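# Pull out right-side yellow rod, turn it a quarter

## Task

Find the yellow rod closest to the right arm, slide it outward until it stops, then rotate it by 90 degrees so that the figures fixed on it end up lying flat.

## Robot and tools

Robot: two six-joint arms, left_arm and right_arm, each ending in a parallel two-finger gripper with a fisheye wrist camera (cam_left_wrist, cam_right_wrist, both 672x504). Scene frame: origin at table-top height midway between the nominal arm bases, +x forward over the table, +z up, left_arm on the +y side (arm names do not match image sides). Calibrated base positions: left_arm (-0.028, +0.289, +0.027) m, right_arm (-0.040, -0.349, +0.007) m, each turned only slightly about z. Hand positions, orientations and wrist-camera poses in results are in each arm's own base frame; the table and fixed cameras use the scene frame. A two-camera stand sits behind the arms. Gripper geometry: fingers point along the gripper's +z, open and close along its y; end_effector_position is the point between the pads, about 1 cm short of the tips.

Row layout (shared by execute_actions and move): one flat list of 14 numbers, each in [-1, 1]. First 7 are left_arm, last 7 right_arm. Per arm the order is: wrist pitch (joint4), shoulder (joint2), wrist yaw (joint5), wrist roll (joint6), elbow (joint3), waist (joint1), then gripper opening. The six joint numbers are offsets, not poses: they count from the arm's Joint targets as they stood when the action or move began (not from the previous row), so resending the same offset moves further. Scale: 1.0 equals 2.224 rad for waist, shoulder and elbow, and 8.485 rad for the three wrist joints. Opening is absolute: +1 fully open, -1 shut. Send 0 offsets to hold an arm; resend the current opening to leave a gripper alone, since 0 means half open. Stated joint ranges (rad): waist -2.618..3.054, shoulder 0..3.142, elbow 0..3.142, wrist pitch -1.571..1.571, wrist yaw -1.571..1.571, wrist roll -2.094..2.094. Real ends may differ by up to 0.059 rad (first four kinds) or 0.124 rad (yaw, roll). Requests beyond a stated end by more than those margins are rejected for both arms; if a call's first action fails this, the whole call is rejected.

execute_actions(actions, cameras): actions is a list of actions; each action is up to 15 rows, one per 1/30 s control step, and a short action repeats its final row to fill 15 steps. An empty list returns the state plus images. cameras: list of names, ["all"], or []; default is all for an empty list, none otherwise; an unknown name invalidates the call.

move(target, speed, blend, opening_speed, grip_force, blocking, cameras): target is one 14-number row or a list of up to 15 rows; every row's offsets count from the same starting Joint targets. All joints travel in sync, so hands trace curves, with no collision avoidance. speed: rad/s of the joint with farthest to go, 0.004 to 12.57, default 0.5, one value or one per target. blend: corner-rounding radius in rad per waypoint, 0 stops at each. opening_speed: gripper opening rate per second on the -1..+1 scale, at least 0.2. grip_force: newtons per pad, 10 to 50, one value or one per arm; persists; lower values close slowly. blocking=false returns after about 0.5 s while motion continues. Its result adds a move: line (done, off_target, moving, held, fault; limits=held if steps were withheld).

wait(seconds 0 to 3600, cameras): lets time run, returns early if a running move ends. stop(cameras): brakes the current move. zoom_image(camera, region=[x0,y0,x1,y1] in pixels of the latest image, at most 504 by 504). read_manual(section="licences"): licence text only. finished_scene(scene): the current scene's number; ends the scene irreversibly, so the rod must stay in its final state without the robot; make no further call in the same reply.

Result lines: Joint positions and Joint velocities list each arm's joints in the row order (rad, rad/s), then the pad gap (m; 0.094 fully open); velocities may just say within noise. Joint targets are what your next offsets count from. Tool commands show present gripper commands. grip_measured is the measured opening on the command scale (can read up to 2.5 mm wide when empty; squeezing a hard part reads a few mm narrow). Joint torques follow the position order, have fixed offsets and noise, and entries 2, 5 and 6 wrap at ±28 N m. Action calls also list joint positions at some steps. Other lines: joint sent to its limit, joint command not followed (clearance check altered targets), MOTOR HOT (75 °C), OVER-TEMPERATURE FAULT (90 °C: arm folds and idles; at 100 °C it falls), FAULT. Images come with updated wrist-camera poses; calibration is OpenCV fisheye and may be slightly off.

Motion limits: per step a joint target can lead its measured angle by at most 0.339 rad (waist, shoulder, elbow) or 2.2 rad (wrists); targets that would move the hand over 200 mm are scaled back. Big offsets take several actions; tiny ones may not start. If an arm is pushed and drags its targets, or is pressing on something, command targets back past its Joint positions.

Gripping: fingers go to where grip_measured matches your number; force rises about 1 N per 0.001 below first contact, then jumps to the force limit around 20 N. Open well above grip_measured to release.

Avoid: arm-to-arm contact or closing one gripper on the other's fingers (can fail the scene), hard hits on fixed or heavy things, fast impacts, dropping or releasing moving parts, knocking things over, strain on camera cables, long stretched or blocked holds that heat motors, and any arm stop. Move slower near contact and keep targets close to the contact point.

Each tool is called as name(argument=value, ...), one argument or row to a line, values as JSON.

## Session

execute_actions(
  actions=[],
  cameras=["cam_right_wrist"],
)

Scene clock: 0.00 s.
left_arm: end_effector_position=(+0.4148, +0.0168, +0.1259) grip_measured=+1.000 end_effector_quat_wxyz=(+0.618, -0.007, +0.786, +0.005) | right_arm: end_effector_position=(+0.3921, -0.0473, +0.1044) grip_measured=+1.000 end_effector_quat_wxyz=(+0.587, +0.102, +0.798, -0.095)
Joint names: [wrist pitch, shoulder, wrist yaw, wrist roll, elbow, waist]
Joint positions: left_arm=[0.901 1.55 0.037 0.008 0.411 0.054 0.094] | right_arm=[0.87 1.537 0.278 0.055 0.357 0.003 0.094]
Joint velocities: within noise
Joint torques (N m): no reading
Heat: left arm: 39 °C; right arm: 37 °C.
Joint targets: left_arm=[0.889 1.548 0.038 0.008 0.414 0.054] | right_arm=[0.860 1.534 0.280 0.055 0.360 0.003]
Tool commands: left_gripper/opening=+1.0 right_gripper/opening=+1.0
camera_calibration:
cam_right_wrist: T_world_to_cam=[[-0.28382, -0.95664, 0.06542, 0.05433], [-0.62254, 0.13195, -0.77138, 0.37993], [0.7293, -0.25967, -0.633, -0.12792]] pos_world=[0.34523, -0.03137, 0.20854]
Images, in order (width x height): cam_right_wrist 672x504.

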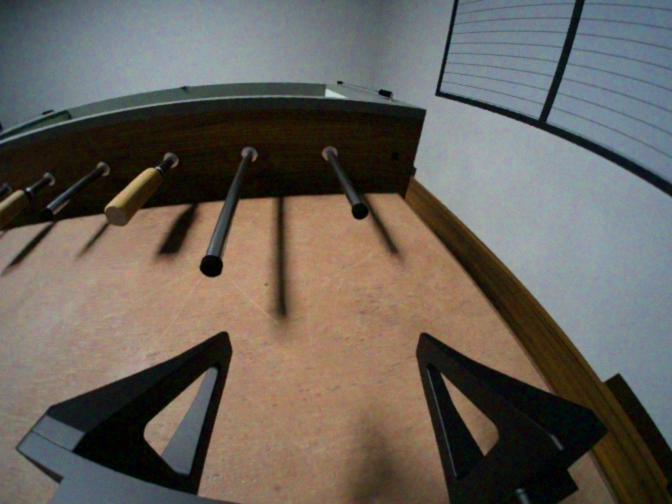

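move(
  target=[0, 0, 0, 0, 0, 0, 1, -0.15439, 0.05216, -0.02121, -0.00648, 0.60252, 0.04362, 1],
  speed=1.3,
  cameras=["cam_right_wrist"],
)

Scene clock: 7.33 s.
left_arm: end_effector_position=(+0.4148, +0.0168, +0.1259) grip_measured=+1.000 end_effector_quat_wxyz=(+0.618, -0.007, +0.786, +0.005) | right_arm: end_effector_position=(+0.5104, +0.0291, +0.3577) grip_measured=+1.000 end_effector_quat_wxyz=(+0.557, -0.005, +0.830, -0.018)
Joint positions: left_arm=[0.901 1.55 0.037 0.008 0.411 0.054 0.094] | right_arm=[-0.435 1.639 0.11 0.007 1.683 0.094 0.094]
Joint torques (N m): left_arm=[1.87 -6.82 -0.01 0 5.74 -0.06] | right_arm=[1.57 -6.37 -0.05 -0.07 8.39 0.59]
Heat: left arm: 40 °C; right arm: 38 °C.
Joint targets: left_arm=[0.889 1.548 0.038 0.008 0.414 0.054] | right_arm=[-0.450 1.650 0.100 0.000 1.700 0.100]
move: done
cam_right_wrist: T_world_to_cam=[[-0.01766, -0.9974, 0.06989, 0.00805], [-0.70241, -0.03737, -0.71079, 0.66294], [0.71155, -0.06165, -0.69992, -0.0068]] pos_world=[0.47064, 0.03238, 0.46589]

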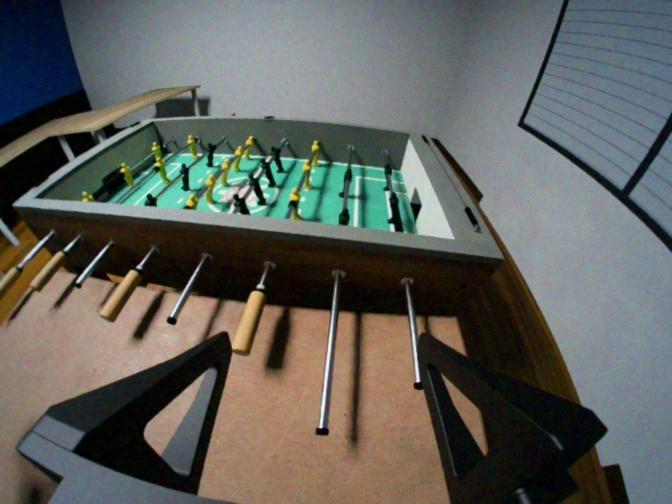

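move(
  target=[
    [0, 0, 0, 0, 0, 0, 1, 0.1424, 0.40656, 0.04191, 0, 0.04312, 0.11268, 1],
    [0, 0, 0, 0, 0, 0, 1, 0.16123, 0.49236, 0.04191, 0, 0.05576, 0.11268, 1],
    [0, 0, 0, 0, 0, 0, 1, 0.16123, 0.49236, 0.04191, 0, 0.05576, 0.11268, -0.5],
  ],
  blend=[0.1, 0, 0],
  speed=[1.3, 0.6, 0.6],
  opening_speed=2.5,
  cameras=["cam_right_wrist"],
)

Scene clock: 60.07 s.
left_arm: end_effector_position=(+0.4148, +0.0168, +0.1259) grip_measured=+1.000 end_effector_quat_wxyz=(+0.618, -0.007, +0.786, +0.005) | right_arm: end_effector_position=(+0.6734, +0.1622, +0.0601) grip_measured=-0.339 end_effector_quat_wxyz=(+0.700, +0.038, +0.711, -0.041)
Joint positions: left_arm=[0.901 1.55 0.037 0.008 0.411 0.054 0.094] | right_arm=[0.912 2.729 0.465 0.002 1.799 0.352 0.031]
Joint torques (N m): left_arm=[1.85 -6.83 0 0 5.63 -0.06] | right_arm=[1.71 -12.41 -0.05 -0.02 7.95 -0.09]
Heat: left arm: 40 °C; right arm: 40 °C.
Joint targets: left_arm=[0.889 1.548 0.038 0.008 0.414 0.054] | right_arm=[0.919 2.745 0.455 0.000 1.824 0.351]
move: done; blend cut to 0.0954 rad at target 1
cam_right_wrist: T_world_to_cam=[[-0.13138, -0.99072, 0.0349, 0.24213], [-0.39445, 0.01995, -0.9187, 0.36665], [0.90948, -0.13446, -0.39341, -0.46275]] pos_world=[0.5973, 0.17035, 0.14634]

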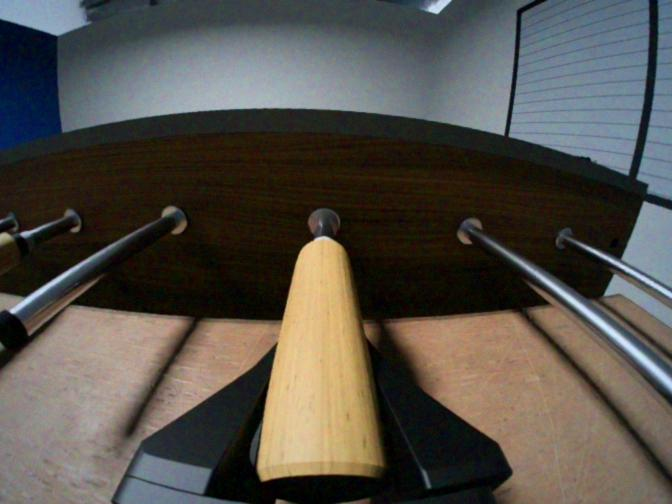

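move(
  target=[
    [0, 0, 0, 0, 0, 0, 1, 0, 0, 0, 0, 0, 0, 0.0],
    [0, 0, 0, 0, 0, 0, 1, 0, -0.02248, 0, 0, 0, 0, 0.0],
    [0, 0, 0, 0, 0, 0, 1, 0, -0.02248, 0, 0, 0, 0, -0.5],
  ],
  speed=0.4,
  opening_speed=2.5,
  cameras=["cam_right_wrist"],
)

Scene clock: 83.27 s.
left_arm: end_effector_position=(+0.4148, +0.0168, +0.1259) grip_measured=+1.000 end_effector_quat_wxyz=(+0.618, -0.007, +0.786, +0.005) | right_arm: end_effector_position=(+0.6734, +0.1623, +0.0602) grip_measured=-0.338 end_effector_quat_wxyz=(+0.701, +0.038, +0.711, -0.041)
Joint positions: left_arm=[0.901 1.55 0.037 0.008 0.411 0.054 0.094] | right_arm=[0.913 2.729 0.465 0.002 1.799 0.352 0.031]
Joint torques (N m): left_arm=[1.86 -6.8 -0.01 0.02 5.67 -0.06] | right_arm=[1.73 -16.55 -0.05 -0.02 7.91 -0.09]
Heat: left arm: 40 °C; right arm: 41 °C.
Joint targets: left_arm=[0.889 1.548 0.038 0.008 0.414 0.054] | right_arm=[0.918 2.695 0.456 0.000 1.824 0.351]
move: done
cam_right_wrist: T_world_to_cam=[[-0.13106, -0.99075, 0.03515, 0.24201], [-0.39422, 0.01955, -0.91881, 0.36669], [0.90962, -0.13428, -0.39314, -0.46286]] pos_world=[0.5973, 0.17045, 0.14644]

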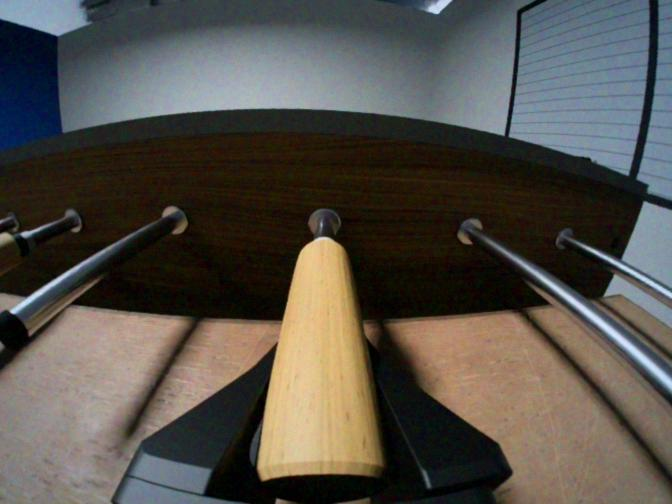

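move(
  target=[
    [0, 0, 0, 0, 0, 0, 1, 0, 0, 0, 0, 0, 0, 0.0],
    [0, 0, 0, 0, 0, 0, 1, 0, 0.00899, 0, 0, 0.01079, 0, 0.0],
    [0, 0, 0, 0, 0, 0, 1, 0, 0.00899, 0, 0, 0.01079, 0, -0.5],
    [0, 0, 0, 0, 0, 0, 1, 0.03265, -0.08993, 0.01034, -0.0937, -0.23112, 0.03943, -0.5],
    [0, 0, 0, 0, 0, 0, 1, 0.06388, -0.16187, 0.02694, -0.18739, -0.41412, 0.10279, -0.5],
    [0, 0, 0, 0, 0, 0, 1, 0.06388, -0.16187, 0.02694, -0.18739, -0.41412, 0.10279, 0.2],
    [0, 0, 0, 0, 0, 0, 1, 0.06388, -0.16187, 0.02694, -0.18739, -0.41412, 0.15675, 0.2],
    [0, 0, 0, 0, 0, 0, 1, 0.03559, -0.27428, 0.02694, -0.18739, -0.41996, 0.15675, 0.2],
    [0, 0, 0, 0, 0, 0, 1, -0.16123, -0.46987, -0.04196, 0, -0.05576, -0.11286, 0.2],
  ],
  blend=[0, 0, 0, 0.08, 0, 0, 0.05, 0.08, 0],
  speed=[0.5, 0.5, 0.5, 0.9, 0.9, 0.7, 0.7, 0.8, 1.6],
  opening_speed=2.5,
  cameras=["cam_right_wrist"],
)

zoom_image(
  camera="cam_right_wrist",
  region=[150, 130, 450, 500],
)

Scene clock: 126.70 s.
left_arm: end_effector_position=(+0.4148, +0.0168, +0.1259) grip_measured=+1.000 end_effector_quat_wxyz=(+0.618, -0.007, +0.786, +0.005) | right_arm: end_effector_position=(+0.5129, +0.0330, +0.3522) grip_measured=+0.198 end_effector_quat_wxyz=(+0.553, -0.017, +0.833, -0.021)
Joint positions: left_arm=[0.901 1.55 0.037 0.008 0.411 0.054 0.094] | right_arm=[-0.435 1.651 0.11 -0.012 1.684 0.101 0.056]
Joint torques (N m): left_arm=[1.86 -6.82 -0.01 0.01 5.67 -0.03] | right_arm=[1.54 -7.39 -0.05 0.1 8.36 -0.08]
Heat: left arm: 40 °C; right arm: 48 °C.
Joint targets: left_arm=[0.889 1.548 0.038 0.008 0.414 0.054] | right_arm=[-0.449 1.650 0.099 0.000 1.700 0.100]
move: done; target 6's new numbers were sent with right_arm's elbow 0.060 rad from that target
cam_right_wrist: T_world_to_cam=[[-0.00234, -0.99609, 0.08827, -0.00198], [-0.70974, -0.06053, -0.70186, 0.66229], [0.70447, -0.06429, -0.70682, -0.00599]] pos_world=[0.47426, 0.03772, 0.46078]

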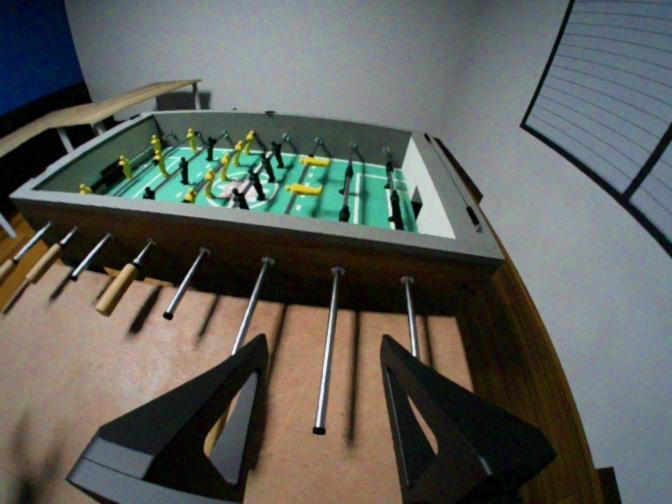

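Scaled by 1.362 from the camera's image (finer frame: 960x720).

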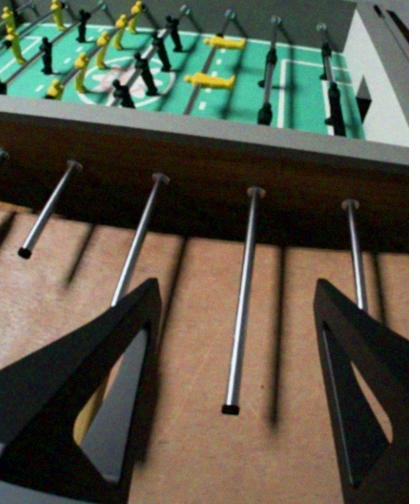

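finished_scene(
  scene=3,
)

The scene is finished: the task was done.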